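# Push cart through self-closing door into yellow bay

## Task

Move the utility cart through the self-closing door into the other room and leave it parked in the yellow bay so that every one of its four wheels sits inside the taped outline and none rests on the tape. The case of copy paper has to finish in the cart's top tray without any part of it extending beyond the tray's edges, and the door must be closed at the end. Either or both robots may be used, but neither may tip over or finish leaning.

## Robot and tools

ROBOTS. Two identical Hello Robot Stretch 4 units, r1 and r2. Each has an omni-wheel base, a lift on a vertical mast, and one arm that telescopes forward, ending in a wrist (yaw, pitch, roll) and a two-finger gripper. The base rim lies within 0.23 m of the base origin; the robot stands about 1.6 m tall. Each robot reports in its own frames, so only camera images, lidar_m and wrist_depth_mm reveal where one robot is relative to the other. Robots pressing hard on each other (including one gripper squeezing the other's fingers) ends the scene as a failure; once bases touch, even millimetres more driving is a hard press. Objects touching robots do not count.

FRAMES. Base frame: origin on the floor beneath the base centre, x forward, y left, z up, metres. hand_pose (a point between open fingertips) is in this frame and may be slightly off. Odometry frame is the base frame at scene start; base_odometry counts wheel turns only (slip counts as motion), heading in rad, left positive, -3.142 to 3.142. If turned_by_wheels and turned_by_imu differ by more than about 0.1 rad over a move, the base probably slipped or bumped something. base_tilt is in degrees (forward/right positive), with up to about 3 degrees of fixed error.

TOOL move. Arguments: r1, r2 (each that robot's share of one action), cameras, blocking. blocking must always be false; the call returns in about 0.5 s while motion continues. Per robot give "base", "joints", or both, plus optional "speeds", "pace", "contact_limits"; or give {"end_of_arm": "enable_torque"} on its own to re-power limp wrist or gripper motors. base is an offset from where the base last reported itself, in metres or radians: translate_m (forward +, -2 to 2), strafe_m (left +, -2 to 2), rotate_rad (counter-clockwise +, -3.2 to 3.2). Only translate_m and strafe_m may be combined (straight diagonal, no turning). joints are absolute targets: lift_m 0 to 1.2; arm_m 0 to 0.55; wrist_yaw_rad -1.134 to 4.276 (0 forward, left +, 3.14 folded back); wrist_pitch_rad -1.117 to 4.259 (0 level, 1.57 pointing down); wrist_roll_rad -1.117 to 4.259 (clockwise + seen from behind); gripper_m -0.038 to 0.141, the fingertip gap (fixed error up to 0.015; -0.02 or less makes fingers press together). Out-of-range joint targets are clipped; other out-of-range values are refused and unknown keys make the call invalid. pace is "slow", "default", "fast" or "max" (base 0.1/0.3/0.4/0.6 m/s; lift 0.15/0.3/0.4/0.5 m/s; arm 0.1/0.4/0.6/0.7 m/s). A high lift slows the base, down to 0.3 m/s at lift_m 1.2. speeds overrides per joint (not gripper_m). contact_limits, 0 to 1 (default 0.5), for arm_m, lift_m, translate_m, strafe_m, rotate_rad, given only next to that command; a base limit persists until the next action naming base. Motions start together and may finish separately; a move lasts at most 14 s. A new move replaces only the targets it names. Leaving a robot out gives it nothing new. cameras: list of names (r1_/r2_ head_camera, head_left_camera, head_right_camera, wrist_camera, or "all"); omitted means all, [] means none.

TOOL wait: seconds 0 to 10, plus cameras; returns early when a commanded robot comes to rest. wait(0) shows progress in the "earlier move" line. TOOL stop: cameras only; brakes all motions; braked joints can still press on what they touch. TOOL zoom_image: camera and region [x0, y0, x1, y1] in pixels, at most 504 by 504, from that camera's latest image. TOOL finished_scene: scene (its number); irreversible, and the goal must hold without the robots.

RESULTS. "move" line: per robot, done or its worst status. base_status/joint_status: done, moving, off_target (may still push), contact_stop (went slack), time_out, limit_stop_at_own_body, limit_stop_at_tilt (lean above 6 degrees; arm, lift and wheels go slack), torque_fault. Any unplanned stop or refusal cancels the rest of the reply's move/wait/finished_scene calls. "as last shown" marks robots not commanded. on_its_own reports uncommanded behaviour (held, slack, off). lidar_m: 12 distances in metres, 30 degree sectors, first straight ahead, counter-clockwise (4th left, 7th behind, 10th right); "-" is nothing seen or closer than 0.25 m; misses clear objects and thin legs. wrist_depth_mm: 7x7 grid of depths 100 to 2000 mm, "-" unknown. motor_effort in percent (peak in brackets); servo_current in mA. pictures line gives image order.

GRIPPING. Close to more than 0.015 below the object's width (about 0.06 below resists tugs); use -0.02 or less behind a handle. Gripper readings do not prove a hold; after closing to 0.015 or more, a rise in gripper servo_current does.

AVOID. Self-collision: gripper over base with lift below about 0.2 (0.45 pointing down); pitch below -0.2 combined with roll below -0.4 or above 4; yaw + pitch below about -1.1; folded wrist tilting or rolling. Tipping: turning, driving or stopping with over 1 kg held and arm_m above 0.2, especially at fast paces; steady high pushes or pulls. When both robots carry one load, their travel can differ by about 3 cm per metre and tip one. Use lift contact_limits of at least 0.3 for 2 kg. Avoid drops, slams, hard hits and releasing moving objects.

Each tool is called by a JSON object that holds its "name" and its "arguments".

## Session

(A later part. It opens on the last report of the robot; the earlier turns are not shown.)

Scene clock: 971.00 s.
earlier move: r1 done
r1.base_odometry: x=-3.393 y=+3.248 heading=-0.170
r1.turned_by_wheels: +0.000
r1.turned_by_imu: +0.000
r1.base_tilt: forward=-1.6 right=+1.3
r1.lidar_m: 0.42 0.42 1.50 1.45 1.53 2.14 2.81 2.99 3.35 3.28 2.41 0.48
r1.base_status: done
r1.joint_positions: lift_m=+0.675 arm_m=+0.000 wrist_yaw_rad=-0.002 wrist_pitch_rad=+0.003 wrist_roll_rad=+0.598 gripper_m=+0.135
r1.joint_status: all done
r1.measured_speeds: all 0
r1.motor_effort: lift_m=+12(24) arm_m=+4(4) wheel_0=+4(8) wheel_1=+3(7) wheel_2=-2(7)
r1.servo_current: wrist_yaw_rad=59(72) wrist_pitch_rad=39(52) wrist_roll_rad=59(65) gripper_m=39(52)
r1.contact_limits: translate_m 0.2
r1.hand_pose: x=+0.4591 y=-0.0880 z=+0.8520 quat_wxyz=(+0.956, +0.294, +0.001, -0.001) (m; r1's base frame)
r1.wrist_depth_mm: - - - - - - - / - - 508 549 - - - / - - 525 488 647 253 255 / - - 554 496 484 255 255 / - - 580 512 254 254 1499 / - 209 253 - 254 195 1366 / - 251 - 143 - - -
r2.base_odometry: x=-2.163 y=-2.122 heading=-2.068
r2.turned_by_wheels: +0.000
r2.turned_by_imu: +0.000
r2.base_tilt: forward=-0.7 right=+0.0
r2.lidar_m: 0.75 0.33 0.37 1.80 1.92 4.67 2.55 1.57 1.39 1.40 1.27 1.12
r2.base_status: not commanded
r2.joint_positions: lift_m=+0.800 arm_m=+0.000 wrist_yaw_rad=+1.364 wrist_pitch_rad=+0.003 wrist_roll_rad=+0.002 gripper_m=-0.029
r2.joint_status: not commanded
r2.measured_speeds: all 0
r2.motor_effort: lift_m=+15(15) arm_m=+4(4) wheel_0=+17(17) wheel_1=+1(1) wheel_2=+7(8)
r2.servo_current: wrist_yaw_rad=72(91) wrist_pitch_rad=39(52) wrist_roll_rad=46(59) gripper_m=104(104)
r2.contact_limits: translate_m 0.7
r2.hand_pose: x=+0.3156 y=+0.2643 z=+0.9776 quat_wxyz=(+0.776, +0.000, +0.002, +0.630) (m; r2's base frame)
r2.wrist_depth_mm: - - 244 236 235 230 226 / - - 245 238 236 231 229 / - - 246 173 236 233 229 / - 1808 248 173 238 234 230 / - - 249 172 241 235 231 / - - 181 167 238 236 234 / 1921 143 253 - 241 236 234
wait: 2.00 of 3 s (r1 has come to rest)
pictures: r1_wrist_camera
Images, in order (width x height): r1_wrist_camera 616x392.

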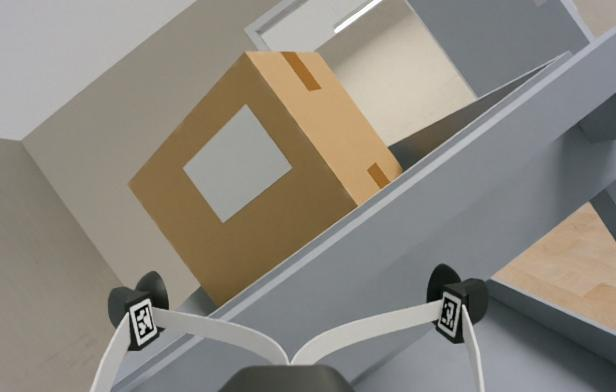

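{"name": "move", "arguments": {"blocking": false, "r1": {"joints":{"gripper_m":0.03,"lift_m":0.679}}, "cameras": []}}

{"name": "wait", "arguments": {"seconds": 2.5, "cameras": ["r1_wrist_camera","r1_head_camera"]}}

Scene clock: 977.77 s.
move: r1 moving
r1.base_odometry: x=-3.393 y=+3.248 heading=-0.170
r1.turned_by_wheels: +0.000
r1.turned_by_imu: +0.000
r1.base_tilt: forward=-1.6 right=+1.2
r1.lidar_m: 0.43 0.40 1.48 1.44 1.54 2.19 2.80 2.97 3.38 3.27 2.40 0.48
r1.base_status: not commanded
r1.joint_positions: lift_m=+0.678 arm_m=+0.000 wrist_yaw_rad=-0.002 wrist_pitch_rad=+0.003 wrist_roll_rad=+0.598 gripper_m=+0.123
r1.joint_status: lift_m moving; gripper_m moving
r1.measured_speeds: all 0
r1.motor_effort: lift_m=+24(25) arm_m=+4(4) wheel_0=+4(4) wheel_1=+3(3) wheel_2=-2(2)
r1.servo_current: wrist_yaw_rad=59(65) wrist_pitch_rad=46(46) wrist_roll_rad=33(59) gripper_m=98(98)
r1.contact_limits: translate_m 0.2
r1.hand_pose: x=+0.4591 y=-0.0880 z=+0.8560 quat_wxyz=(+0.956, +0.294, +0.001, -0.001) (m; r1's base frame)
r1.wrist_depth_mm: - - - - - - - / - - 512 549 - - 254 / - - 525 484 647 254 - / - - 559 496 484 255 255 / - - 591 517 215 255 1537 / - 214 252 - 200 196 1397 / - 252 - 148 253 - -
r2: as last shown
r2.lidar_m: 0.78 0.34 0.37 1.77 1.90 4.68 2.55 1.54 1.38 1.42 1.30 1.11
r2.motor_effort: lift_m=+15(15) arm_m=+4(4) wheel_0=+16(17) wheel_1=+1(2) wheel_2=+8(8)
r2.servo_current: wrist_yaw_rad=72(91) wrist_pitch_rad=46(46) wrist_roll_rad=59(59) gripper_m=104(111)
r2.contact_limits: translate_m 0.7
r2.wrist_depth_mm: - - 243 236 235 230 227 / - - 246 238 234 231 228 / - - 247 173 237 233 229 / - 1863 248 173 238 234 231 / - - 249 171 240 235 232 / - - 181 166 239 236 234 / 1921 143 253 - 242 236 234
pictures: none
No camera images: "cameras" was empty.

Scene clock: 979.23 s.
earlier move: r1 done
r1.base_odometry: x=-3.393 y=+3.248 heading=-0.170
r1.turned_by_wheels: +0.000
r1.turned_by_imu: +0.000
r1.base_tilt: forward=-1.6 right=+1.3
r1.lidar_m: 0.38 0.43 1.49 1.44 1.52 2.16 2.81 2.98 3.37 3.26 2.41 0.44
r1.base_status: not commanded
r1.joint_positions: lift_m=+0.679 arm_m=+0.000 wrist_yaw_rad=-0.001 wrist_pitch_rad=+0.002 wrist_roll_rad=+0.600 gripper_m=+0.030
r1.joint_status: all done
r1.measured_speeds: all 0
r1.motor_effort: lift_m=+24(25) arm_m=-2(4) wheel_0=+3(4) wheel_1=+3(3) wheel_2=-1(2)
r1.servo_current: wrist_yaw_rad=39(65) wrist_pitch_rad=46(52) wrist_roll_rad=39(65) gripper_m=52(137)
r1.contact_limits: translate_m 0.2
r1.hand_pose: x=+0.4592 y=-0.0876 z=+0.8562 quat_wxyz=(+0.955, +0.296, +0.001, -0.001) (m; r1's base frame)
r1.wrist_depth_mm: - - - - - - - / - - 500 535 - - 245 / - - 512 484 634 243 - / - - 535 488 473 245 245 / - - 580 512 - 243 1464 / - - 198 - 187 243 1366 / - 397 180 135 243 - -
r2.base_odometry: x=-2.163 y=-2.122 heading=-2.068
r2.turned_by_wheels: +0.000
r2.turned_by_imu: +0.000
r2.base_tilt: forward=-0.7 right=+0.0
r2.lidar_m: 0.77 0.32 0.36 1.77 1.90 4.69 2.59 1.57 1.38 1.38 1.27 1.10
r2.base_status: not commanded
r2.joint_positions: lift_m=+0.800 arm_m=+0.000 wrist_yaw_rad=+1.364 wrist_pitch_rad=+0.003 wrist_roll_rad=+0.002 gripper_m=-0.029
r2.joint_status: not commanded
r2.measured_speeds: all 0
r2.motor_effort: lift_m=+15(15) arm_m=+4(4) wheel_0=+17(17) wheel_1=+1(2) wheel_2=+8(8)
r2.servo_current: wrist_yaw_rad=78(91) wrist_pitch_rad=39(46) wrist_roll_rad=46(65) gripper_m=104(111)
r2.contact_limits: translate_m 0.7
r2.hand_pose: x=+0.3156 y=+0.2643 z=+0.9776 quat_wxyz=(+0.776, +0.000, +0.002, +0.630) (m; r2's base frame)
r2.wrist_depth_mm: - - 243 236 236 229 226 / - - 246 239 236 231 228 / - - 246 173 237 232 229 / - 1756 248 172 239 234 231 / - - 249 171 239 235 231 / - - 179 166 238 236 234 / - 152 253 - 242 236 234
wait: 1.47 of 2.5 s (r1 has come to rest)
pictures: r1_head_camera, r1_wrist_camera
Images, in order (width x height): r1_head_camera 420x560, r1_wrist_camera 616x392.

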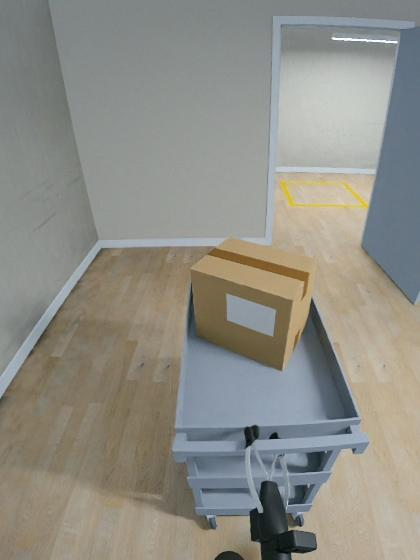

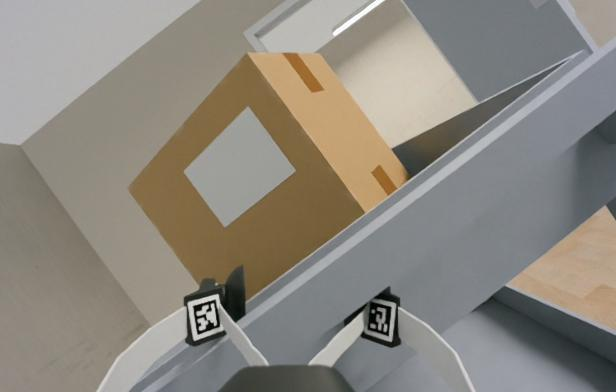

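{"name": "move", "arguments": {"blocking": false, "r1": {"joints":{"gripper_m":-0.02}}, "cameras": []}}

{"name": "wait", "arguments": {"seconds": 2.0, "cameras": ["r1_wrist_camera","r1_head_camera"]}}

Scene clock: 983.13 s.
move: r1 moving
r1.base_odometry: x=-3.393 y=+3.248 heading=-0.170
r1.turned_by_wheels: +0.000
r1.turned_by_imu: +0.000
r1.base_tilt: forward=-1.6 right=+1.3
r1.lidar_m: 0.39 0.40 1.49 1.46 1.54 2.16 2.80 2.99 3.39 3.26 2.44 0.45
r1.base_status: not commanded
r1.joint_positions: lift_m=+0.679 arm_m=+0.000 wrist_yaw_rad=-0.001 wrist_pitch_rad=+0.002 wrist_roll_rad=+0.600 gripper_m=+0.011
r1.joint_status: gripper_m moving
r1.measured_speeds: translate_m=+0.000 strafe_m=+0.000 rotate_rad=+0.000 lift_m=+0.000 arm_m=+0.000 wrist_yaw_rad=+0.000 wrist_pitch_rad=+0.000 wrist_roll_rad=+0.002
r1.motor_effort: lift_m=+24(24) arm_m=-4(4) wheel_0=+2(3) wheel_1=+3(3) wheel_2=+0(1)
r1.servo_current: wrist_yaw_rad=52(65) wrist_pitch_rad=39(52) wrist_roll_rad=39(59) gripper_m=189(195)
r1.contact_limits: translate_m 0.2
r1.hand_pose: x=+0.4592 y=-0.0876 z=+0.8562 quat_wxyz=(+0.955, +0.296, +0.001, -0.001) (m; r1's base frame)
r1.wrist_depth_mm: - - - - - - - / - - 500 521 - - 238 / - - 512 477 627 239 - / - - 544 480 462 238 241 / - - 574 512 - 239 1464 / - - 191 - 187 238 1336 / - 167 182 151 238 - -
r2: as last shown
r2.lidar_m: 0.76 0.33 0.35 1.78 1.92 4.68 2.56 1.56 1.39 1.40 1.25 1.12
r2.motor_effort: lift_m=+15(15) arm_m=+4(4) wheel_0=+16(17) wheel_1=+1(1) wheel_2=+8(8)
r2.servo_current: wrist_yaw_rad=91(91) wrist_pitch_rad=46(46) wrist_roll_rad=46(52) gripper_m=104(111)
r2.contact_limits: translate_m 0.7
r2.wrist_depth_mm: - - 243 236 235 231 226 / - - 246 237 236 231 229 / - - 246 173 237 233 229 / - 1808 247 172 239 234 230 / - - 249 172 241 234 233 / - - 179 167 239 236 233 / 1983 153 253 - 242 236 235
pictures: none
No camera images: "cameras" was empty.

Scene clock: 983.90 s.
earlier move: r1 done
r1.base_odometry: x=-3.393 y=+3.248 heading=-0.170
r1.turned_by_wheels: +0.000
r1.turned_by_imu: +0.000
r1.base_tilt: forward=-1.6 right=+1.3
r1.lidar_m: 0.37 0.41 1.51 1.45 1.51 2.17 2.80 2.98 3.39 3.27 2.42 0.44
r1.base_status: not commanded
r1.joint_positions: lift_m=+0.679 arm_m=+0.000 wrist_yaw_rad=-0.001 wrist_pitch_rad=+0.002 wrist_roll_rad=+0.602 gripper_m=-0.019
r1.joint_status: all done
r1.measured_speeds: all 0
r1.motor_effort: lift_m=+24(24) arm_m=-4(4) wheel_0=+3(3) wheel_1=+3(3) wheel_2=+0(1)
r1.servo_current: wrist_yaw_rad=52(65) wrist_pitch_rad=46(52) wrist_roll_rad=46(65) gripper_m=78(195)
r1.contact_limits: translate_m 0.2
r1.hand_pose: x=+0.4592 y=-0.0876 z=+0.8562 quat_wxyz=(+0.955, +0.296, +0.001, -0.001) (m; r1's base frame)
r1.wrist_depth_mm: - - - - - - - / - - 488 535 - - 233 / - - 500 466 627 232 - / - - 530 477 459 - 233 / - - 559 492 - 232 1397 / - - 183 - 180 231 1336 / - 155 179 128 182 - -
r2.base_odometry: x=-2.163 y=-2.122 heading=-2.068
r2.turned_by_wheels: +0.000
r2.turned_by_imu: +0.000
r2.base_tilt: forward=-0.7 right=+0.0
r2.lidar_m: 0.76 0.33 0.37 1.77 1.90 4.68 2.55 1.56 1.40 1.40 1.28 1.11
r2.base_status: not commanded
r2.joint_positions: lift_m=+0.800 arm_m=+0.000 wrist_yaw_rad=+1.364 wrist_pitch_rad=+0.003 wrist_roll_rad=+0.002 gripper_m=-0.029
r2.joint_status: not commanded
r2.measured_speeds: all 0
r2.motor_effort: lift_m=+15(15) arm_m=+4(4) wheel_0=+16(17) wheel_1=+1(1) wheel_2=+8(8)
r2.servo_current: wrist_yaw_rad=78(91) wrist_pitch_rad=39(46) wrist_roll_rad=52(52) gripper_m=104(111)
r2.contact_limits: translate_m 0.7
r2.hand_pose: x=+0.3156 y=+0.2643 z=+0.9776 quat_wxyz=(+0.776, +0.000, +0.002, +0.630) (m; r2's base frame)
r2.wrist_depth_mm: - - 243 236 236 231 227 / - - 245 238 236 230 228 / - - 246 173 237 233 229 / - 1808 248 173 238 234 231 / - - 249 172 239 236 232 / - - 181 166 238 236 233 / 1921 152 253 - 241 236 235
wait: 0.77 of 2 s (r1 has come to rest)
pictures: r1_head_camera, r1_wrist_camera
Images, in order (width x height): r1_head_camera 420x560, r1_wrist_camera 616x392.

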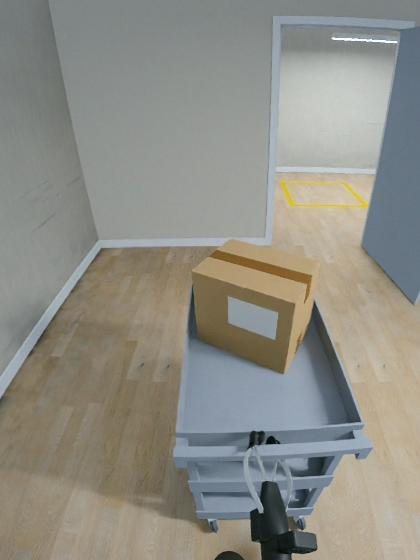

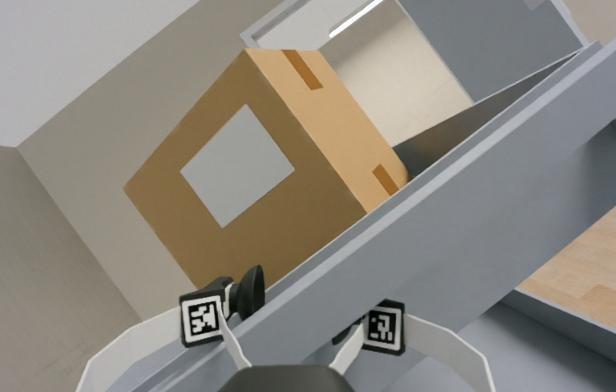

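{"name": "move", "arguments": {"blocking": false, "cameras": ["r1_wrist_camera","r1_head_camera"], "r1": {"base":{"translate_m":0.15,"strafe_m":-0.15},"pace":"slow"}}}

{"name": "wait", "arguments": {"seconds": 5, "cameras": ["r1_wrist_camera","r1_head_camera"]}}

Scene clock: 1008.83 s.
move: r1 moving
r1.base_odometry: x=-3.386 y=+3.237 heading=-0.170
r1.turned_by_wheels: +0.000
r1.turned_by_imu: +0.000
r1.base_tilt: forward=-1.6 right=+1.3
r1.lidar_m: 0.39 0.38 1.53 1.46 1.53 2.17 2.81 2.99 3.39 3.26 2.41 0.41
r1.base_status: translate_m moving; strafe_m moving
r1.joint_positions: lift_m=+0.679 arm_m=+0.000 wrist_yaw_rad=-0.001 wrist_pitch_rad=+0.002 wrist_roll_rad=+0.602 gripper_m=-0.019
r1.joint_status: not commanded
r1.measured_speeds: translate_m=+0.037 strafe_m=-0.035 rotate_rad=+0.001 lift_m=+0.000 arm_m=+0.000 wrist_yaw_rad=+0.000 wrist_pitch_rad=+0.000 wrist_roll_rad=+0.000
r1.motor_effort: lift_m=+24(24) arm_m=-1(4) wheel_0=+8(11) wheel_1=-4(4) wheel_2=-6(7)
r1.servo_current: wrist_yaw_rad=46(65) wrist_pitch_rad=39(46) wrist_roll_rad=52(59) gripper_m=72(85)
r1.hand_pose: x=+0.4592 y=-0.0876 z=+0.8562 quat_wxyz=(+0.955, +0.296, +0.001, -0.001) (m; r1's base frame)
r1.wrist_depth_mm: - - - - - - - / - - 480 535 - - 232 / - - 504 466 634 231 - / - - 530 473 455 - 233 / - - 554 488 - 232 1366 / - - 186 - 181 232 1366 / - 150 178 147 179 138 -
r2: as last shown
r2.lidar_m: 0.74 0.34 0.35 1.77 1.91 4.70 2.54 1.57 1.37 1.40 1.26 1.11
r2.motor_effort: lift_m=+15(15) arm_m=+4(4) wheel_0=+17(17) wheel_1=+1(1) wheel_2=+8(8)
r2.servo_current: wrist_yaw_rad=85(91) wrist_pitch_rad=39(46) wrist_roll_rad=46(52) gripper_m=104(104)
r2.contact_limits: translate_m 0.7
r2.wrist_depth_mm: - - 243 236 235 231 226 / - - 245 238 236 230 228 / - - 246 173 236 233 229 / - 1808 248 172 237 234 230 / - - 250 172 241 236 231 / - - 179 166 238 236 234 / 1863 152 252 - 241 236 235
pictures: r1_head_camera, r1_wrist_camera
Images, in order (width x height): r1_head_camera 420x560, r1_wrist_camera 616x392.

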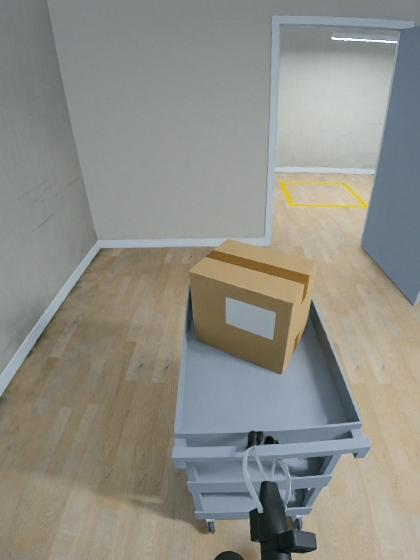

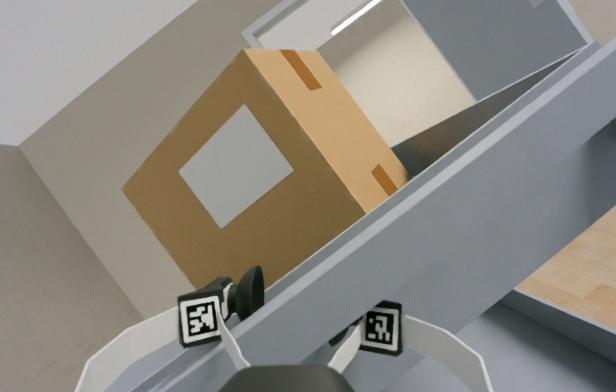

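Scene clock: 1011.70 s.
earlier move: r1 done
r1.base_odometry: x=-3.271 y=+3.075 heading=-0.170
r1.turned_by_wheels: +0.000
r1.turned_by_imu: +0.001
r1.base_tilt: forward=-1.6 right=+1.3
r1.lidar_m: 0.35 0.33 1.64 1.60 1.66 2.37 2.97 3.11 3.24 3.13 2.20 0.48
r1.base_status: done
r1.joint_positions: lift_m=+0.679 arm_m=+0.000 wrist_yaw_rad=+0.002 wrist_pitch_rad=+0.002 wrist_roll_rad=+0.602 gripper_m=-0.019
r1.joint_status: not commanded
r1.measured_speeds: all 0
r1.motor_effort: lift_m=+24(24) arm_m=+4(4) wheel_0=+5(12) wheel_1=-2(6) wheel_2=+0(7)
r1.servo_current: wrist_yaw_rad=59(72) wrist_pitch_rad=33(46) wrist_roll_rad=39(72) gripper_m=72(85)
r1.hand_pose: x=+0.4595 y=-0.0868 z=+0.8562 quat_wxyz=(+0.955, +0.297, +0.001, +0.001) (m; r1's base frame)
r1.wrist_depth_mm: - - - - - - - / - - - - - - - / - - 469 - - - - / - 492 469 580 254 - 296 / 535 508 484 466 250 267 1499 / - 521 189 - 247 1537 1336 / - 151 173 165 169 135 1160
r2.base_odometry: x=-2.163 y=-2.122 heading=-2.068
r2.turned_by_wheels: +0.000
r2.turned_by_imu: +0.000
r2.base_tilt: forward=-0.7 right=+0.0
r2.lidar_m: 0.79 0.34 0.37 1.77 1.81 4.69 2.57 1.56 1.38 1.39 1.26 1.11
r2.base_status: not commanded
r2.joint_positions: lift_m=+0.800 arm_m=+0.000 wrist_yaw_rad=+1.364 wrist_pitch_rad=+0.003 wrist_roll_rad=+0.002 gripper_m=-0.029
r2.joint_status: not commanded
r2.measured_speeds: all 0
r2.motor_effort: lift_m=+15(15) arm_m=+4(4) wheel_0=+16(17) wheel_1=+1(2) wheel_2=+8(8)
r2.servo_current: wrist_yaw_rad=91(98) wrist_pitch_rad=33(46) wrist_roll_rad=46(59) gripper_m=98(111)
r2.contact_limits: translate_m 0.7
r2.hand_pose: x=+0.3156 y=+0.2643 z=+0.9776 quat_wxyz=(+0.776, +0.000, +0.002, +0.630) (m; r2's base frame)
r2.wrist_depth_mm: - - 245 237 235 230 227 / - - 245 238 236 230 228 / - - 247 173 236 233 229 / - 1756 248 173 238 234 231 / - - 249 172 240 236 231 / - - 182 166 239 236 234 / 1863 143 253 - 242 236 235
wait: 2.87 of 5 s (r1 has come to rest)
pictures: r1_head_camera, r1_wrist_camera
Images, in order (width x height): r1_head_camera 420x560, r1_wrist_camera 616x392.

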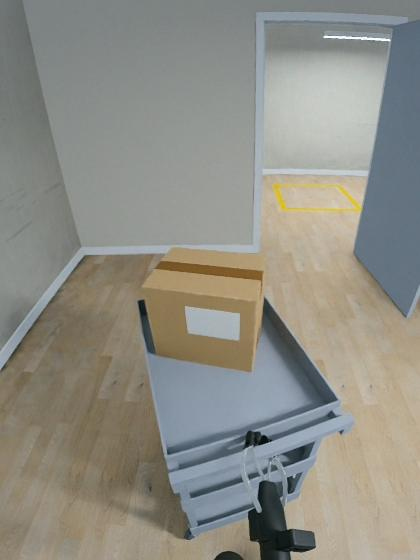

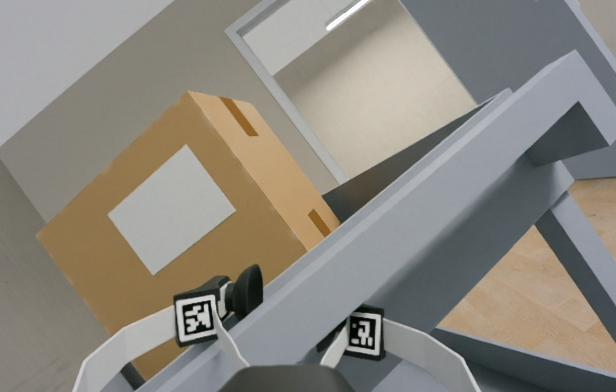

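{"name": "move", "arguments": {"blocking": false, "cameras": [], "r1": {"joints":{"gripper_m":0.1}}}}

{"name": "wait", "arguments": {"seconds": 2, "cameras": []}}

{"name": "move", "arguments": {"blocking": false, "cameras": [], "r1": {"base":{"translate_m":-0.15},"pace":"slow"}}}

{"name": "wait", "arguments": {"seconds": 4, "cameras": []}}

{"name": "move", "arguments": {"blocking": false, "cameras": [], "r1": {"joints":{"gripper_m":0.141,"wrist_roll_rad":0,"lift_m":0.678}}}}

{"name": "wait", "arguments": {"seconds": 2, "cameras": ["r1_head_camera","r1_wrist_camera"]}}

Scene clock: 1044.43 s.
move: r1 moving
r1.base_odometry: x=-3.271 y=+3.075 heading=-0.170
r1.turned_by_wheels: +0.000
r1.turned_by_imu: +0.000
r1.base_tilt: forward=-1.6 right=+1.3
r1.lidar_m: 0.36 0.35 1.64 1.56 1.68 2.39 2.95 3.15 3.20 3.12 2.19 0.48
r1.base_status: not commanded
r1.joint_positions: lift_m=+0.679 arm_m=+0.000 wrist_yaw_rad=+0.002 wrist_pitch_rad=+0.002 wrist_roll_rad=+0.602 gripper_m=+0.005
r1.joint_status: gripper_m moving
r1.measured_speeds: all 0
r1.motor_effort: lift_m=+24(24) arm_m=+4(4) wheel_0=+5(6) wheel_1=-2(3) wheel_2=+1(1)
r1.servo_current: wrist_yaw_rad=52(65) wrist_pitch_rad=46(46) wrist_roll_rad=46(72) gripper_m=59(78)
r1.hand_pose: x=+0.4595 y=-0.0868 z=+0.8562 quat_wxyz=(+0.955, +0.297, +0.001, +0.001) (m; r1's base frame)
r1.wrist_depth_mm: - - - - - - - / - - - - - - - / - - 473 - - 233 - / - 492 473 591 - - 304 / 530 504 484 466 255 273 325 / - 525 189 - 248 1537 1366 / - 161 173 168 170 129 1205
r2: as last shown
r2.base_tilt: forward=-0.7 right=+0.1
r2.lidar_m: 0.76 0.36 0.35 1.76 1.82 4.69 2.57 1.57 1.39 1.40 1.26 1.12
r2.motor_effort: lift_m=+15(15) arm_m=+4(4) wheel_0=+17(17) wheel_1=+1(1) wheel_2=+8(8)
r2.servo_current: wrist_yaw_rad=78(98) wrist_pitch_rad=39(46) wrist_roll_rad=33(59) gripper_m=91(104)
r2.contact_limits: translate_m 0.7
r2.wrist_depth_mm: - - 244 236 236 231 225 / - - 245 238 236 230 228 / - - 247 173 237 233 229 / - 1756 248 172 238 235 231 / - - 249 172 240 235 233 / - - 181 167 238 236 232 / 1808 143 252 - 242 236 235
pictures: none
No camera images: "cameras" was empty.

Scene clock: 1045.87 s.
earlier move: r1 done
r1.base_odometry: x=-3.271 y=+3.075 heading=-0.170
r1.turned_by_wheels: +0.000
r1.turned_by_imu: +0.000
r1.base_tilt: forward=-1.6 right=+1.3
r1.lidar_m: 0.36 0.34 1.65 1.60 1.69 2.41 2.97 3.14 3.23 3.13 2.20 0.46
r1.base_status: not commanded
r1.joint_positions: lift_m=+0.679 arm_m=+0.000 wrist_yaw_rad=+0.002 wrist_pitch_rad=+0.002 wrist_roll_rad=+0.602 gripper_m=+0.100
r1.joint_status: all done
r1.measured_speeds: all 0
r1.motor_effort: lift_m=+24(24) arm_m=-4(4) wheel_0=+2(6) wheel_1=-2(3) wheel_2=+1(1)
r1.servo_current: wrist_yaw_rad=39(72) wrist_pitch_rad=39(52) wrist_roll_rad=59(72) gripper_m=46(85)
r1.hand_pose: x=+0.4595 y=-0.0868 z=+0.8562 quat_wxyz=(+0.955, +0.297, +0.001, +0.001) (m; r1's base frame)
r1.wrist_depth_mm: - - - - - - - / - - - - - - - / - - 480 - - 258 - / - 496 484 654 - 300 1708 / 535 508 488 473 - 293 325 / - 521 215 - 193 1537 1397 / - 521 179 140 253 - 1205
r2.base_odometry: x=-2.163 y=-2.122 heading=-2.068
r2.turned_by_wheels: +0.000
r2.turned_by_imu: +0.000
r2.base_tilt: forward=-0.7 right=+0.1
r2.lidar_m: 0.77 0.33 0.37 1.76 1.81 4.68 2.57 1.57 1.40 1.39 1.25 1.09
r2.base_status: not commanded
r2.joint_positions: lift_m=+0.800 arm_m=+0.000 wrist_yaw_rad=+1.364 wrist_pitch_rad=+0.003 wrist_roll_rad=+0.002 gripper_m=-0.029
r2.joint_status: not commanded
r2.measured_speeds: all 0
r2.motor_effort: lift_m=+15(15) arm_m=+4(4) wheel_0=+17(17) wheel_1=+1(1) wheel_2=+8(8)
r2.servo_current: wrist_yaw_rad=72(98) wrist_pitch_rad=46(46) wrist_roll_rad=39(65) gripper_m=98(111)
r2.contact_limits: translate_m 0.7
r2.hand_pose: x=+0.3156 y=+0.2643 z=+0.9776 quat_wxyz=(+0.776, +0.000, +0.002, +0.630) (m; r2's base frame)
r2.wrist_depth_mm: - - 244 236 235 231 227 / - - 245 236 236 232 229 / - - 247 173 236 232 229 / - 1756 248 172 238 233 230 / - - 249 171 240 236 232 / - - 182 167 239 236 234 / 1921 143 253 - 241 236 234
wait: 1.43 of 2 s (r1 has come to rest)
pictures: none
No camera images: "cameras" was empty.

Scene clock: 1046.37 s.
move: r1 moving
r1.base_odometry: x=-3.283 y=+3.077 heading=-0.170
r1.turned_by_wheels: +0.000
r1.turned_by_imu: +0.000
r1.base_tilt: forward=-1.6 right=+1.3
r1.lidar_m: 0.36 0.38 1.66 1.59 1.70 2.38 2.93 3.10 3.22 3.14 2.20 0.49
r1.base_status: translate_m moving
r1.joint_positions: lift_m=+0.679 arm_m=+0.000 wrist_yaw_rad=+0.002 wrist_pitch_rad=+0.002 wrist_roll_rad=+0.602 gripper_m=+0.100
r1.joint_status: not commanded
r1.measured_speeds: translate_m=-0.048 strafe_m=+0.000 rotate_rad=+0.001 lift_m=+0.000 arm_m=+0.000 wrist_yaw_rad=+0.000 wrist_pitch_rad=+0.000 wrist_roll_rad=+0.000
r1.motor_effort: lift_m=+24(24) arm_m=-4(4) wheel_0=-4(7) wheel_1=-5(7) wheel_2=+5(6)
r1.servo_current: wrist_yaw_rad=46(65) wrist_pitch_rad=46(46) wrist_roll_rad=65(65) gripper_m=46(46)
r1.hand_pose: x=+0.4595 y=-0.0868 z=+0.8562 quat_wxyz=(+0.955, +0.297, +0.001, +0.001) (m; r1's base frame)
r1.wrist_depth_mm: - - - - - - - / - - - - - - - / - - 488 - - 259 - / - 504 492 640 - 314 1808 / 544 525 500 488 - 310 338 / - 530 214 200 191 1537 1336 / - 535 183 145 - - 1205
r2: as last shown
r2.base_tilt: forward=-0.7 right=+0.0
r2.lidar_m: 0.78 0.36 0.36 1.74 1.83 4.70 2.55 1.57 1.39 1.40 1.28 1.12
r2.motor_effort: lift_m=+15(15) arm_m=+4(4) wheel_0=+16(17) wheel_1=+1(1) wheel_2=+8(8)
r2.servo_current: wrist_yaw_rad=72(91) wrist_pitch_rad=39(46) wrist_roll_rad=39(59) gripper_m=104(104)
r2.contact_limits: translate_m 0.7
r2.wrist_depth_mm: - - 245 236 235 231 227 / - - 245 237 236 232 228 / - - 247 173 237 233 229 / - 1756 247 172 239 234 230 / - - 248 171 241 236 231 / - - 181 167 239 237 233 / 1921 143 253 - 242 236 234
pictures: none
No camera images: "cameras" was empty.

Scene clock: 1048.63 s.
earlier move: r1 done
r1.base_odometry: x=-3.418 y=+3.100 heading=-0.170
r1.turned_by_wheels: +0.000
r1.turned_by_imu: +0.000
r1.base_tilt: forward=-1.6 right=+1.3
r1.lidar_m: 0.50 2.22 1.64 1.59 1.68 2.38 2.82 2.96 3.23 3.12 2.32 0.60
r1.base_status: done
r1.joint_positions: lift_m=+0.679 arm_m=+0.000 wrist_yaw_rad=+0.002 wrist_pitch_rad=+0.002 wrist_roll_rad=+0.602 gripper_m=+0.100
r1.joint_status: not commanded
r1.measured_speeds: all 0
r1.motor_effort: lift_m=+24(24) arm_m=-4(4) wheel_0=-4(8) wheel_1=-2(7) wheel_2=+1(7)
r1.servo_current: wrist_yaw_rad=46(65) wrist_pitch_rad=39(52) wrist_roll_rad=59(72) gripper_m=39(52)
r1.hand_pose: x=+0.4595 y=-0.0868 z=+0.8562 quat_wxyz=(+0.955, +0.297, +0.001, +0.001) (m; r1's base frame)
r1.wrist_depth_mm: - - - - - - - / - - - - - - - / - - 668 - - - - / - 661 627 778 436 - - / - 676 647 387 421 - 1618 / - - 211 387 193 1464 1229 / - 286 - 145 - - -
r2.base_odometry: x=-2.163 y=-2.122 heading=-2.068
r2.turned_by_wheels: +0.000
r2.turned_by_imu: +0.000
r2.base_tilt: forward=-0.7 right=+0.1
r2.lidar_m: 0.77 0.31 0.37 1.76 1.82 4.68 2.59 1.59 1.39 1.39 1.30 1.10
r2.base_status: not commanded
r2.joint_positions: lift_m=+0.800 arm_m=+0.000 wrist_yaw_rad=+1.364 wrist_pitch_rad=+0.003 wrist_roll_rad=+0.002 gripper_m=-0.029
r2.joint_status: not commanded
r2.measured_speeds: all 0
r2.motor_effort: lift_m=+15(15) arm_m=+4(4) wheel_0=+17(17) wheel_1=+1(1) wheel_2=+8(8)
r2.servo_current: wrist_yaw_rad=78(91) wrist_pitch_rad=39(52) wrist_roll_rad=59(65) gripper_m=98(111)
r2.contact_limits: translate_m 0.7
r2.hand_pose: x=+0.3156 y=+0.2643 z=+0.9776 quat_wxyz=(+0.776, +0.000, +0.002, +0.630) (m; r2's base frame)
r2.wrist_depth_mm: - - 244 236 235 230 227 / - - 245 238 236 231 228 / - - 247 174 237 233 229 / - 1808 248 172 239 234 231 / - - 249 171 240 235 231 / - - 182 166 239 236 233 / 1921 143 251 - 241 236 235
wait: 2.27 of 4 s (r1 has come to rest)
pictures: none
No camera images: "cameras" was empty.

Scene clock: 1049.13 s.
move: r1 moving
r1.base_odometry: x=-3.418 y=+3.100 heading=-0.170
r1.turned_by_wheels: +0.000
r1.turned_by_imu: +0.000
r1.base_tilt: forward=-1.6 right=+1.3
r1.lidar_m: 0.49 0.75 1.67 1.59 1.70 2.39 2.80 2.99 3.24 3.13 2.33 0.62
r1.base_status: not commanded
r1.joint_positions: lift_m=+0.678 arm_m=+0.000 wrist_yaw_rad=+0.002 wrist_pitch_rad=+0.002 wrist_roll_rad=+0.074 gripper_m=+0.115
r1.joint_status: lift_m moving; wrist_roll_rad moving; gripper_m moving
r1.measured_speeds: translate_m=+0.000 strafe_m=+0.000 rotate_rad=+0.000 lift_m=+0.000 arm_m=+0.000 wrist_yaw_rad=+0.000 wrist_pitch_rad=+0.000 wrist_roll_rad=-1.085
r1.motor_effort: lift_m=+14(22) arm_m=-4(4) wheel_0=-4(4) wheel_1=-2(2) wheel_2=+1(1)
r1.servo_current: wrist_yaw_rad=52(59) wrist_pitch_rad=33(46) wrist_roll_rad=59(111) gripper_m=91(91)
r1.hand_pose: x=+0.4595 y=-0.0868 z=+0.8561 quat_wxyz=(+0.999, +0.037, +0.001, +0.001) (m; r1's base frame)
r1.wrist_depth_mm: - - - - - - - / - - - - - - 1808 / - 683 640 809 - - 1863 / - 676 640 668 - - - / - 676 654 627 - 466 - / - 196 211 397 198 - - / 266 324 349 137 1863 1499 1661
r2: as last shown
r2.lidar_m: 0.79 0.36 0.38 1.74 1.80 4.69 2.56 1.56 1.39 1.39 1.26 1.12
r2.servo_current: wrist_yaw_rad=78(91) wrist_pitch_rad=46(46) wrist_roll_rad=39(59) gripper_m=98(104)
r2.contact_limits: translate_m 0.7
r2.wrist_depth_mm: - - 244 236 234 230 227 / - - 245 238 235 231 228 / - - 246 173 238 233 229 / - 1756 248 172 238 235 230 / - - 250 171 240 236 233 / - - 181 166 238 236 234 / 1983 143 253 - 243 236 234
pictures: none
No camera images: "cameras" was empty.

Scene clock: 1050.07 s.
earlier move: r1 done
r1.base_odometry: x=-3.418 y=+3.100 heading=-0.170
r1.turned_by_wheels: +0.000
r1.turned_by_imu: +0.000
r1.base_tilt: forward=-1.6 right=+1.3
r1.lidar_m: 0.49 2.20 1.67 1.61 1.69 2.41 2.82 3.00 3.23 3.10 2.32 0.63
r1.base_status: not commanded
r1.joint_positions: lift_m=+0.678 arm_m=+0.000 wrist_yaw_rad=+0.002 wrist_pitch_rad=+0.002 wrist_roll_rad=+0.002 gripper_m=+0.141
r1.joint_status: all done
r1.measured_speeds: all 0
r1.motor_effort: lift_m=+13(22) arm_m=-4(4) wheel_0=-4(4) wheel_1=-2(2) wheel_2=+1(1)
r1.servo_current: wrist_yaw_rad=59(65) wrist_pitch_rad=39(46) wrist_roll_rad=39(111) gripper_m=46(91)
r1.hand_pose: x=+0.4595 y=-0.0868 z=+0.8561 quat_wxyz=(+1.000, +0.001, +0.001, +0.001) (m; r1's base frame)
r1.wrist_depth_mm: - - - - - - - / - - - - - - 1756 / - 668 647 723 - - 1863 / - 676 647 707 - - - / - 661 654 - - - - / 266 195 180 394 211 196 - / 325 332 - 136 - 480 1863
r2.base_odometry: x=-2.163 y=-2.122 heading=-2.068
r2.turned_by_wheels: +0.000
r2.turned_by_imu: +0.000
r2.base_tilt: forward=-0.7 right=+0.1
r2.lidar_m: 0.77 0.33 0.36 1.77 1.80 4.70 2.55 1.57 1.39 1.40 1.28 1.11
r2.base_status: not commanded
r2.joint_positions: lift_m=+0.800 arm_m=+0.000 wrist_yaw_rad=+1.364 wrist_pitch_rad=+0.003 wrist_roll_rad=+0.002 gripper_m=-0.029
r2.joint_status: not commanded
r2.measured_speeds: all 0
r2.motor_effort: lift_m=+15(15) arm_m=+4(4) wheel_0=+17(17) wheel_1=+1(1) wheel_2=+8(8)
r2.servo_current: wrist_yaw_rad=85(98) wrist_pitch_rad=39(46) wrist_roll_rad=52(59) gripper_m=104(111)
r2.contact_limits: translate_m 0.7
r2.hand_pose: x=+0.3156 y=+0.2643 z=+0.9776 quat_wxyz=(+0.776, +0.000, +0.002, +0.630) (m; r2's base frame)
r2.wrist_depth_mm: - - 245 236 234 230 226 / - - 245 238 236 231 228 / - - 247 173 236 234 229 / - 1808 248 172 237 234 230 / - - 248 171 241 236 231 / - - 182 166 239 236 233 / 1921 143 253 - 241 236 235
wait: 0.93 of 2 s (r1 has come to rest)
pictures: r1_head_camera, r1_wrist_camera
Images, in order (width x height): r1_head_camera 420x560, r1_wrist_camera 616x392.

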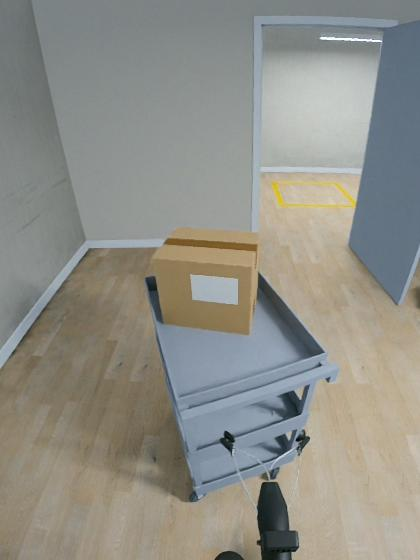

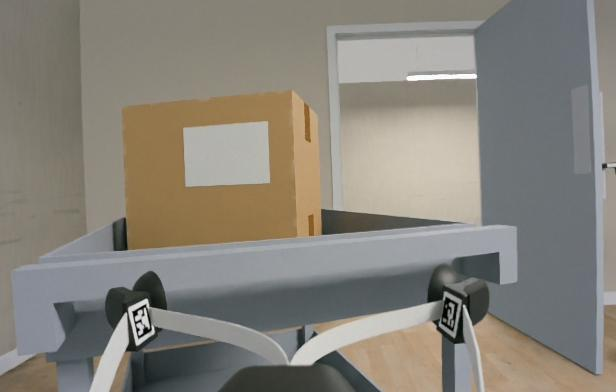

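{"name": "move", "arguments": {"blocking": false, "cameras": [], "r1": {"base":{"translate_m":0.4,"strafe_m":0.0},"pace":"slow"}}}

{"name": "wait", "arguments": {"seconds": 6, "cameras": ["r1_head_camera","r1_wrist_camera"]}}

Scene clock: 1060.00 s.
move: r1 moving
r1.base_odometry: x=-3.406 y=+3.098 heading=-0.170
r1.turned_by_wheels: +0.000
r1.turned_by_imu: +0.000
r1.base_tilt: forward=-1.5 right=+1.3
r1.lidar_m: 0.47 0.57 1.66 1.61 1.68 2.42 2.82 2.99 3.23 3.12 2.33 0.59
r1.base_status: translate_m moving; strafe_m moving
r1.joint_positions: lift_m=+0.678 arm_m=+0.000 wrist_yaw_rad=+0.002 wrist_pitch_rad=+0.002 wrist_roll_rad=+0.002 gripper_m=+0.141
r1.joint_status: not commanded
r1.measured_speeds: translate_m=+0.048 strafe_m=+0.000 rotate_rad=-0.003 lift_m=+0.000 arm_m=+0.000 wrist_yaw_rad=+0.000 wrist_pitch_rad=+0.000 wrist_roll_rad=+0.000
r1.motor_effort: lift_m=+13(13) arm_m=-4(4) wheel_0=+5(7) wheel_1=+5(7) wheel_2=-4(7)
r1.servo_current: wrist_yaw_rad=59(59) wrist_pitch_rad=39(52) wrist_roll_rad=52(65) gripper_m=46(46)
r1.hand_pose: x=+0.4595 y=-0.0868 z=+0.8561 quat_wxyz=(+1.000, +0.001, +0.001, +0.001) (m; r1's base frame)
r1.wrist_depth_mm: - - - - - - - / - - - - - - 1808 / - 661 634 707 - - 1808 / - 661 634 699 - - - / - 654 634 609 - - - / - 193 179 389 210 196 - / 317 324 - 143 - 473 1863
r2: as last shown
r2.base_tilt: forward=-0.7 right=+0.0
r2.lidar_m: 0.80 0.36 0.36 1.76 1.83 4.70 2.56 1.58 1.39 1.39 1.27 1.11
r2.servo_current: wrist_yaw_rad=78(91) wrist_pitch_rad=46(46) wrist_roll_rad=39(59) gripper_m=98(104)
r2.contact_limits: translate_m 0.7
r2.wrist_depth_mm: - - 244 236 235 231 227 / - - 246 237 236 232 228 / - - 246 173 237 232 229 / - 1756 248 172 238 235 230 / - - 249 171 240 235 233 / - - 181 166 239 236 233 / 1863 143 254 - 242 236 234
pictures: none
No camera images: "cameras" was empty.

Scene clock: 1064.80 s.
earlier move: r1 done
r1.base_odometry: x=-3.024 y=+3.032 heading=-0.170
r1.turned_by_wheels: +0.000
r1.turned_by_imu: -0.001
r1.base_tilt: forward=-1.6 right=+1.3
r1.lidar_m: 0.40 0.62 1.64 1.59 1.67 2.36 3.24 3.38 3.25 3.14 2.04 0.59
r1.base_status: done
r1.joint_positions: lift_m=+0.678 arm_m=+0.000 wrist_yaw_rad=+0.000 wrist_pitch_rad=+0.002 wrist_roll_rad=+0.002 gripper_m=+0.141
r1.joint_status: not commanded
r1.measured_speeds: all 0
r1.motor_effort: lift_m=+13(13) arm_m=+5(5) wheel_0=+3(8) wheel_1=+3(9) wheel_2=-3(14)
r1.servo_current: wrist_yaw_rad=39(78) wrist_pitch_rad=39(59) wrist_roll_rad=46(65) gripper_m=39(52)
r1.hand_pose: x=+0.4592 y=-0.0875 z=+0.8561 quat_wxyz=(+1.000, +0.001, +0.001, +0.000) (m; r1's base frame)
r1.wrist_depth_mm: - - - - - - - / - - - - - - - / 559 564 580 - - - - / 559 569 580 - - - - / 559 569 585 - - - - / - 185 191 382 194 - - / 201 181 312 143 517 1863 1863
r2.base_odometry: x=-2.163 y=-2.122 heading=-2.068
r2.turned_by_wheels: +0.000
r2.turned_by_imu: +0.001
r2.base_tilt: forward=-0.7 right=+0.1
r2.lidar_m: 0.76 0.35 0.36 1.63 1.99 4.68 2.55 1.56 1.40 1.39 1.25 1.11
r2.base_status: not commanded
r2.joint_positions: lift_m=+0.800 arm_m=+0.000 wrist_yaw_rad=+1.364 wrist_pitch_rad=+0.003 wrist_roll_rad=+0.002 gripper_m=-0.029
r2.joint_status: not commanded
r2.measured_speeds: all 0
r2.motor_effort: lift_m=+15(15) arm_m=+4(4) wheel_0=+16(17) wheel_1=+1(1) wheel_2=+7(8)
r2.servo_current: wrist_yaw_rad=78(91) wrist_pitch_rad=46(52) wrist_roll_rad=52(59) gripper_m=111(111)
r2.contact_limits: translate_m 0.7
r2.hand_pose: x=+0.3156 y=+0.2643 z=+0.9776 quat_wxyz=(+0.776, +0.000, +0.002, +0.630) (m; r2's base frame)
r2.wrist_depth_mm: - - 244 236 236 230 226 / - - 246 238 235 230 229 / - - 247 174 236 232 229 / - - 248 173 239 234 231 / - - 249 172 240 236 231 / - - 181 167 239 237 233 / 1756 152 253 - 242 236 235
wait: 4.80 of 6 s (r1 has come to rest)
pictures: r1_head_camera, r1_wrist_camera
Images, in order (width x height): r1_head_camera 420x560, r1_wrist_camera 616x392.

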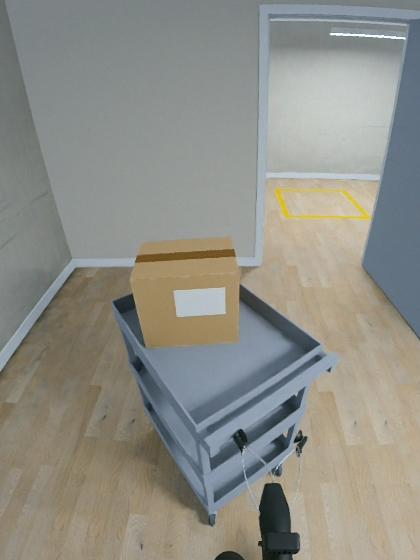

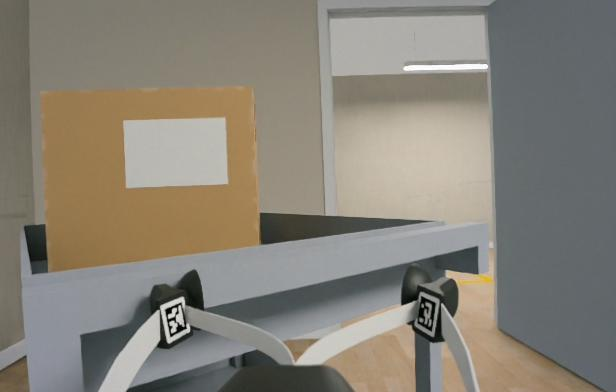

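{"name": "move", "arguments": {"blocking": false, "cameras": [], "r1": {"base":{"translate_m":-0.13,"strafe_m":-0.19},"joints":{"wrist_roll_rad":1.57,"gripper_m":0.1},"pace":"default"}}}

{"name": "wait", "arguments": {"seconds": 3, "cameras": []}}

{"name": "move", "arguments": {"blocking": false, "cameras": [], "r1": {"base":{"rotate_rad":0.4},"pace":"default"}}}

{"name": "wait", "arguments": {"seconds": 3, "cameras": ["r1_head_camera","r1_wrist_camera"]}}

Scene clock: 1107.00 s.
move: r1 moving
r1.base_odometry: x=-3.046 y=+3.010 heading=-0.170
r1.turned_by_wheels: +0.000
r1.turned_by_imu: +0.000
r1.base_tilt: forward=-1.6 right=+1.3
r1.lidar_m: 0.45 0.58 1.69 1.61 1.71 2.36 3.21 3.39 3.21 3.11 2.03 0.62
r1.base_status: translate_m moving; strafe_m moving
r1.joint_positions: lift_m=+0.678 arm_m=+0.000 wrist_yaw_rad=+0.000 wrist_pitch_rad=+0.002 wrist_roll_rad=+0.580 gripper_m=+0.130
r1.joint_status: wrist_roll_rad moving; gripper_m moving
r1.measured_speeds: translate_m=-0.070 strafe_m=-0.099 rotate_rad=+0.001 lift_m=+0.000 arm_m=+0.000 wrist_yaw_rad=+0.000 wrist_pitch_rad=+0.000 wrist_roll_rad=+1.818
r1.motor_effort: lift_m=+13(13) arm_m=+5(5) wheel_0=+7(7) wheel_1=-11(11) wheel_2=+6(6)
r1.servo_current: wrist_yaw_rad=39(59) wrist_pitch_rad=39(39) wrist_roll_rad=85(117) gripper_m=91(91)
r1.hand_pose: x=+0.4592 y=-0.0875 z=+0.8561 quat_wxyz=(+0.958, +0.286, +0.001, +0.000) (m; r1's base frame)
r1.wrist_depth_mm: - - - - - - - / - - - - - - - / - - - - - - - / - 591 603 - 488 - - / 580 597 603 340 492 - 1808 / - 205 282 377 211 200 1397 / - 574 - 147 - 178 1205
r2: as last shown
r2.turned_by_imu: +0.000
r2.base_tilt: forward=-0.7 right=+0.0
r2.lidar_m: 0.78 0.30 0.36 1.62 1.98 4.68 2.55 1.56 1.40 1.41 1.25 1.12
r2.motor_effort: lift_m=+15(15) arm_m=+4(4) wheel_0=+17(17) wheel_1=+1(1) wheel_2=+7(8)
r2.servo_current: wrist_yaw_rad=91(91) wrist_pitch_rad=39(46) wrist_roll_rad=46(65) gripper_m=98(111)
r2.contact_limits: translate_m 0.7
r2.wrist_depth_mm: - - 244 236 235 230 227 / - - 245 237 236 230 228 / - - 247 173 236 232 229 / - - 248 172 238 234 231 / - - 250 171 241 235 233 / - - 181 167 238 237 233 / 1756 152 253 - 241 236 235
pictures: none
No camera images: "cameras" was empty.

Scene clock: 1108.70 s.
earlier move: r1 done
r1.base_odometry: x=-3.184 y=+2.867 heading=-0.170
r1.turned_by_wheels: +0.000
r1.turned_by_imu: -0.001
r1.base_tilt: forward=-1.5 right=+1.3
r1.lidar_m: 0.63 0.56 1.84 1.77 1.86 2.65 3.11 3.27 3.04 2.94 2.00 2.00
r1.base_status: done
r1.joint_positions: lift_m=+0.678 arm_m=+0.000 wrist_yaw_rad=+0.000 wrist_pitch_rad=+0.002 wrist_roll_rad=+1.568 gripper_m=+0.100
r1.joint_status: all done
r1.measured_speeds: all 0
r1.motor_effort: lift_m=+13(13) arm_m=+5(5) wheel_0=+2(7) wheel_1=-1(11) wheel_2=+3(7)
r1.servo_current: wrist_yaw_rad=52(65) wrist_pitch_rad=39(52) wrist_roll_rad=46(117) gripper_m=39(104)
r1.hand_pose: x=+0.4592 y=-0.0875 z=+0.8561 quat_wxyz=(+0.708, +0.706, +0.001, -0.001) (m; r1's base frame)
r1.wrist_depth_mm: - - - - - 1708 1205 / - - - - - 1661 1229 / - - - - - 1756 1205 / - - - - - 1756 1255 / - - - 627 - 732 647 / - - 214 549 193 - 554 / - - 741 144 - - 512
r2.base_odometry: x=-2.163 y=-2.122 heading=-2.068
r2.turned_by_wheels: +0.000
r2.turned_by_imu: +0.000
r2.base_tilt: forward=-0.7 right=+0.0
r2.lidar_m: 0.74 0.33 0.39 1.60 1.87 4.68 2.53 1.58 1.40 1.39 1.25 1.11
r2.base_status: not commanded
r2.joint_positions: lift_m=+0.800 arm_m=+0.000 wrist_yaw_rad=+1.364 wrist_pitch_rad=+0.003 wrist_roll_rad=+0.002 gripper_m=-0.029
r2.joint_status: not commanded
r2.measured_speeds: all 0
r2.motor_effort: lift_m=+15(15) arm_m=+4(4) wheel_0=+17(17) wheel_1=+1(2) wheel_2=+7(8)
r2.servo_current: wrist_yaw_rad=78(98) wrist_pitch_rad=39(52) wrist_roll_rad=46(65) gripper_m=104(111)
r2.contact_limits: translate_m 0.7
r2.hand_pose: x=+0.3156 y=+0.2643 z=+0.9776 quat_wxyz=(+0.776, +0.000, +0.002, +0.630) (m; r2's base frame)
r2.wrist_depth_mm: - - 244 236 235 230 227 / - - 246 238 236 230 229 / - - 245 173 237 233 229 / - - 248 172 239 235 231 / - - 249 172 239 236 232 / - - 182 166 239 237 233 / 1863 1808 253 - 241 236 235
wait: 1.70 of 3 s (r1 has come to rest)
pictures: none
No camera images: "cameras" was empty.

Scene clock: 1109.20 s.
move: r1 moving
r1.base_odometry: x=-3.184 y=+2.867 heading=+0.077
r1.turned_by_wheels: +0.246
r1.turned_by_imu: +0.247
r1.base_tilt: forward=-1.5 right=+1.3
r1.lidar_m: 0.59 1.18 1.79 1.77 2.05 3.09 3.08 3.38 2.94 2.95 1.99 0.74
r1.base_status: rotate_rad moving
r1.joint_positions: lift_m=+0.678 arm_m=+0.000 wrist_yaw_rad=+0.000 wrist_pitch_rad=+0.002 wrist_roll_rad=+1.568 gripper_m=+0.100
r1.joint_status: not commanded
r1.measured_speeds: translate_m=+0.003 strafe_m=+0.000 rotate_rad=+0.835 lift_m=+0.000 arm_m=+0.000 wrist_yaw_rad=+0.000 wrist_pitch_rad=+0.000 wrist_roll_rad=+0.000
r1.motor_effort: lift_m=+13(13) arm_m=+5(5) wheel_0=-4(7) wheel_1=-3(9) wheel_2=-4(7)
r1.servo_current: wrist_yaw_rad=46(65) wrist_pitch_rad=46(52) wrist_roll_rad=39(59) gripper_m=46(52)
r1.hand_pose: x=+0.4592 y=-0.0875 z=+0.8561 quat_wxyz=(+0.708, +0.706, +0.001, -0.001) (m; r1's base frame)
r1.wrist_depth_mm: - - - - - 1708 1205 / - - - - - 1708 1205 / - - - 597 - 732 1060 / - - - - - 554 544 / - - 788 517 - - 508 / - - 215 433 193 - - / - - 741 144 - - -
r2: as last shown
r2.lidar_m: 0.75 0.32 0.36 1.64 1.98 4.69 2.54 1.57 1.41 1.39 1.26 1.10
r2.motor_effort: lift_m=+15(15) arm_m=+4(4) wheel_0=+16(17) wheel_1=+1(1) wheel_2=+8(8)
r2.servo_current: wrist_yaw_rad=65(85) wrist_pitch_rad=39(46) wrist_roll_rad=39(59) gripper_m=104(104)
r2.contact_limits: translate_m 0.7
r2.wrist_depth_mm: - - 244 236 235 231 226 / - - 244 238 236 231 229 / - - 246 173 237 233 229 / - - 248 173 239 233 230 / - - 249 172 240 235 231 / - - 182 166 239 236 233 / 1921 1808 252 - 242 236 235
pictures: none
No camera images: "cameras" was empty.

Scene clock: 1109.90 s.
earlier move: r1 done
r1.base_odometry: x=-3.184 y=+2.867 heading=+0.230
r1.turned_by_wheels: +0.153
r1.turned_by_imu: +0.154
r1.base_tilt: forward=-1.6 right=+1.3
r1.lidar_m: 0.59 1.93 1.77 1.82 2.32 3.08 3.15 3.13 2.95 2.97 1.99 0.68
r1.base_status: done
r1.joint_positions: lift_m=+0.678 arm_m=+0.000 wrist_yaw_rad=+0.000 wrist_pitch_rad=+0.002 wrist_roll_rad=+1.568 gripper_m=+0.100
r1.joint_status: not commanded
r1.measured_speeds: all 0
r1.motor_effort: lift_m=+13(13) arm_m=+5(5) wheel_0=-2(7) wheel_1=-1(9) wheel_2=+0(7)
r1.servo_current: wrist_yaw_rad=46(65) wrist_pitch_rad=52(52) wrist_roll_rad=46(65) gripper_m=39(52)
r1.hand_pose: x=+0.4592 y=-0.0875 z=+0.8561 quat_wxyz=(+0.708, +0.706, +0.001, -0.001) (m; r1's base frame)
r1.wrist_depth_mm: - - - 500 - 1808 504 / - - - 473 - - 488 / - - 750 466 - - - / - - 723 459 - - - / - - 759 750 - - - / - - 215 377 193 436 439 / - - - 144 - 1756 1255
r2.base_odometry: x=-2.163 y=-2.122 heading=-2.068
r2.turned_by_wheels: +0.000
r2.turned_by_imu: +0.000
r2.base_tilt: forward=-0.7 right=+0.0
r2.lidar_m: 0.75 0.34 0.37 1.61 1.99 4.70 2.57 1.57 1.39 1.39 1.26 1.11
r2.base_status: not commanded
r2.joint_positions: lift_m=+0.800 arm_m=+0.000 wrist_yaw_rad=+1.364 wrist_pitch_rad=+0.003 wrist_roll_rad=+0.002 gripper_m=-0.029
r2.joint_status: not commanded
r2.measured_speeds: all 0
r2.motor_effort: lift_m=+15(15) arm_m=+4(4) wheel_0=+16(17) wheel_1=+1(1) wheel_2=+7(8)
r2.servo_current: wrist_yaw_rad=72(91) wrist_pitch_rad=46(46) wrist_roll_rad=46(59) gripper_m=104(111)
r2.contact_limits: translate_m 0.7
r2.hand_pose: x=+0.3156 y=+0.2643 z=+0.9776 quat_wxyz=(+0.776, +0.000, +0.002, +0.630) (m; r2's base frame)
r2.wrist_depth_mm: - - 244 236 234 229 226 / - - 245 238 236 231 229 / - - 247 173 236 232 229 / - - 248 173 238 234 229 / - - 249 172 241 236 231 / - - 182 167 239 236 233 / 1921 1808 252 - 242 236 235
wait: 0.70 of 3 s (r1 has come to rest)
pictures: r1_head_camera, r1_wrist_camera
Images, in order (width x height): r1_head_camera 420x560, r1_wrist_camera 616x392.

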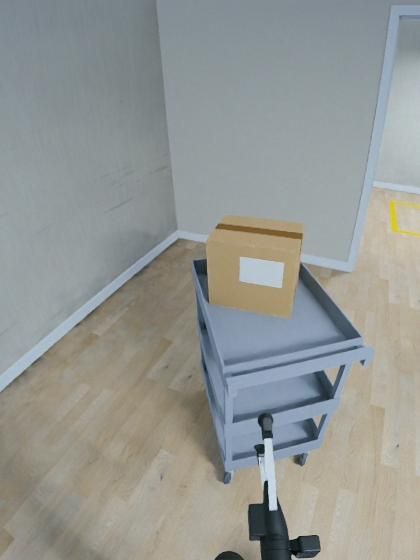

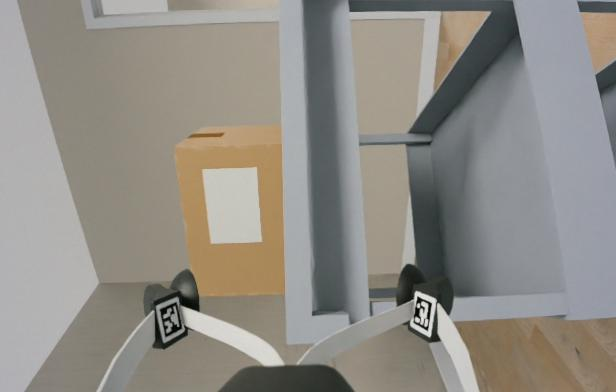

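{"name": "move", "arguments": {"blocking": false, "cameras": [], "r1": {"base":{"translate_m":0.12,"strafe_m":-0.08},"pace":"default"}}}

{"name": "wait", "arguments": {"seconds": 3, "cameras": ["r1_wrist_camera"]}}

Scene clock: 1117.30 s.
move: r1 moving
r1.base_odometry: x=-3.152 y=+2.855 heading=+0.230
r1.turned_by_wheels: +0.000
r1.turned_by_imu: +0.000
r1.base_tilt: forward=-1.6 right=+1.2
r1.lidar_m: 0.56 1.92 1.78 1.83 2.32 3.10 3.19 3.13 2.92 2.16 1.96 0.61
r1.base_status: translate_m moving; strafe_m moving
r1.joint_positions: lift_m=+0.678 arm_m=+0.000 wrist_yaw_rad=+0.000 wrist_pitch_rad=+0.002 wrist_roll_rad=+1.568 gripper_m=+0.100
r1.joint_status: not commanded
r1.measured_speeds: translate_m=+0.112 strafe_m=-0.076 rotate_rad=-0.004 lift_m=+0.000 arm_m=+0.000 wrist_yaw_rad=+0.000 wrist_pitch_rad=+0.000 wrist_roll_rad=+0.000
r1.motor_effort: lift_m=+13(13) arm_m=+4(5) wheel_0=+9(13) wheel_1=-3(6) wheel_2=-8(9)
r1.servo_current: wrist_yaw_rad=52(59) wrist_pitch_rad=46(46) wrist_roll_rad=52(65) gripper_m=39(46)
r1.hand_pose: x=+0.4592 y=-0.0875 z=+0.8561 quat_wxyz=(+0.708, +0.706, +0.001, -0.001) (m; r1's base frame)
r1.wrist_depth_mm: - - - 477 - 1863 - / - - - 404 - - - / - - 798 442 - - - / - - 691 377 - - - / - - 723 366 - - - / - - 216 750 193 413 413 / - - - 144 - 1863 1255
r2: as last shown
r2.lidar_m: 0.74 0.34 0.37 1.63 1.98 4.67 2.55 1.58 1.38 1.40 1.27 1.10
r2.motor_effort: lift_m=+15(15) arm_m=+4(4) wheel_0=+17(17) wheel_1=+1(1) wheel_2=+8(8)
r2.servo_current: wrist_yaw_rad=85(91) wrist_pitch_rad=46(46) wrist_roll_rad=39(52) gripper_m=98(104)
r2.contact_limits: translate_m 0.7
r2.wrist_depth_mm: - - 244 236 235 231 226 / - - 245 238 236 231 228 / - - 247 173 236 234 230 / - - 248 173 238 234 232 / - - 250 171 240 236 232 / - - 181 166 239 236 233 / 1863 1756 253 - 241 236 235
pictures: none
No camera images: "cameras" was empty.

Scene clock: 1118.53 s.
earlier move: r1 done
r1.base_odometry: x=-3.049 y=+2.817 heading=+0.230
r1.turned_by_wheels: +0.000
r1.turned_by_imu: +0.000
r1.base_tilt: forward=-1.6 right=+1.2
r1.lidar_m: 0.46 1.96 1.79 1.84 2.35 3.22 3.29 3.13 2.92 1.95 1.88 0.56
r1.base_status: done
r1.joint_positions: lift_m=+0.678 arm_m=+0.000 wrist_yaw_rad=+0.000 wrist_pitch_rad=+0.002 wrist_roll_rad=+1.568 gripper_m=+0.100
r1.joint_status: not commanded
r1.measured_speeds: all 0
r1.motor_effort: lift_m=+13(13) arm_m=+4(5) wheel_0=+2(13) wheel_1=-3(6) wheel_2=+0(9)
r1.servo_current: wrist_yaw_rad=46(65) wrist_pitch_rad=39(52) wrist_roll_rad=39(65) gripper_m=39(52)
r1.hand_pose: x=+0.4592 y=-0.0875 z=+0.8561 quat_wxyz=(+0.708, +0.706, +0.001, -0.001) (m; r1's base frame)
r1.wrist_depth_mm: - - - 330 404 421 418 / - - - 315 - 1921 - / - - - 304 - - - / - - 597 296 - - - / - - 609 286 - - - / - - 215 277 193 - - / - - - 141 - 1863 -
r2.base_odometry: x=-2.163 y=-2.122 heading=-2.068
r2.turned_by_wheels: +0.000
r2.turned_by_imu: +0.000
r2.base_tilt: forward=-0.7 right=+0.0
r2.lidar_m: 0.76 0.34 0.36 1.63 1.88 4.68 2.55 1.57 1.40 1.39 1.27 1.12
r2.base_status: not commanded
r2.joint_positions: lift_m=+0.800 arm_m=+0.000 wrist_yaw_rad=+1.364 wrist_pitch_rad=+0.003 wrist_roll_rad=+0.002 gripper_m=-0.029
r2.joint_status: not commanded
r2.measured_speeds: all 0
r2.motor_effort: lift_m=+15(15) arm_m=+3(4) wheel_0=+17(17) wheel_1=+1(1) wheel_2=+7(8)
r2.servo_current: wrist_yaw_rad=85(98) wrist_pitch_rad=39(46) wrist_roll_rad=52(59) gripper_m=98(104)
r2.contact_limits: translate_m 0.7
r2.hand_pose: x=+0.3156 y=+0.2643 z=+0.9776 quat_wxyz=(+0.776, +0.000, +0.002, +0.630) (m; r2's base frame)
r2.wrist_depth_mm: - - 243 236 235 229 227 / - - 245 238 236 231 229 / - - 247 173 236 233 229 / - - 247 173 239 234 230 / - - 249 172 240 236 231 / - - 181 166 239 236 233 / 1756 1808 252 - 241 236 235
wait: 1.23 of 3 s (r1 has come to rest)
pictures: r1_wrist_camera
Images, in order (width x height): r1_wrist_camera 616x392.

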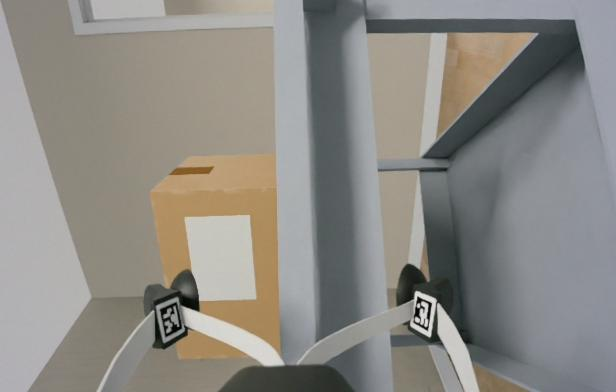

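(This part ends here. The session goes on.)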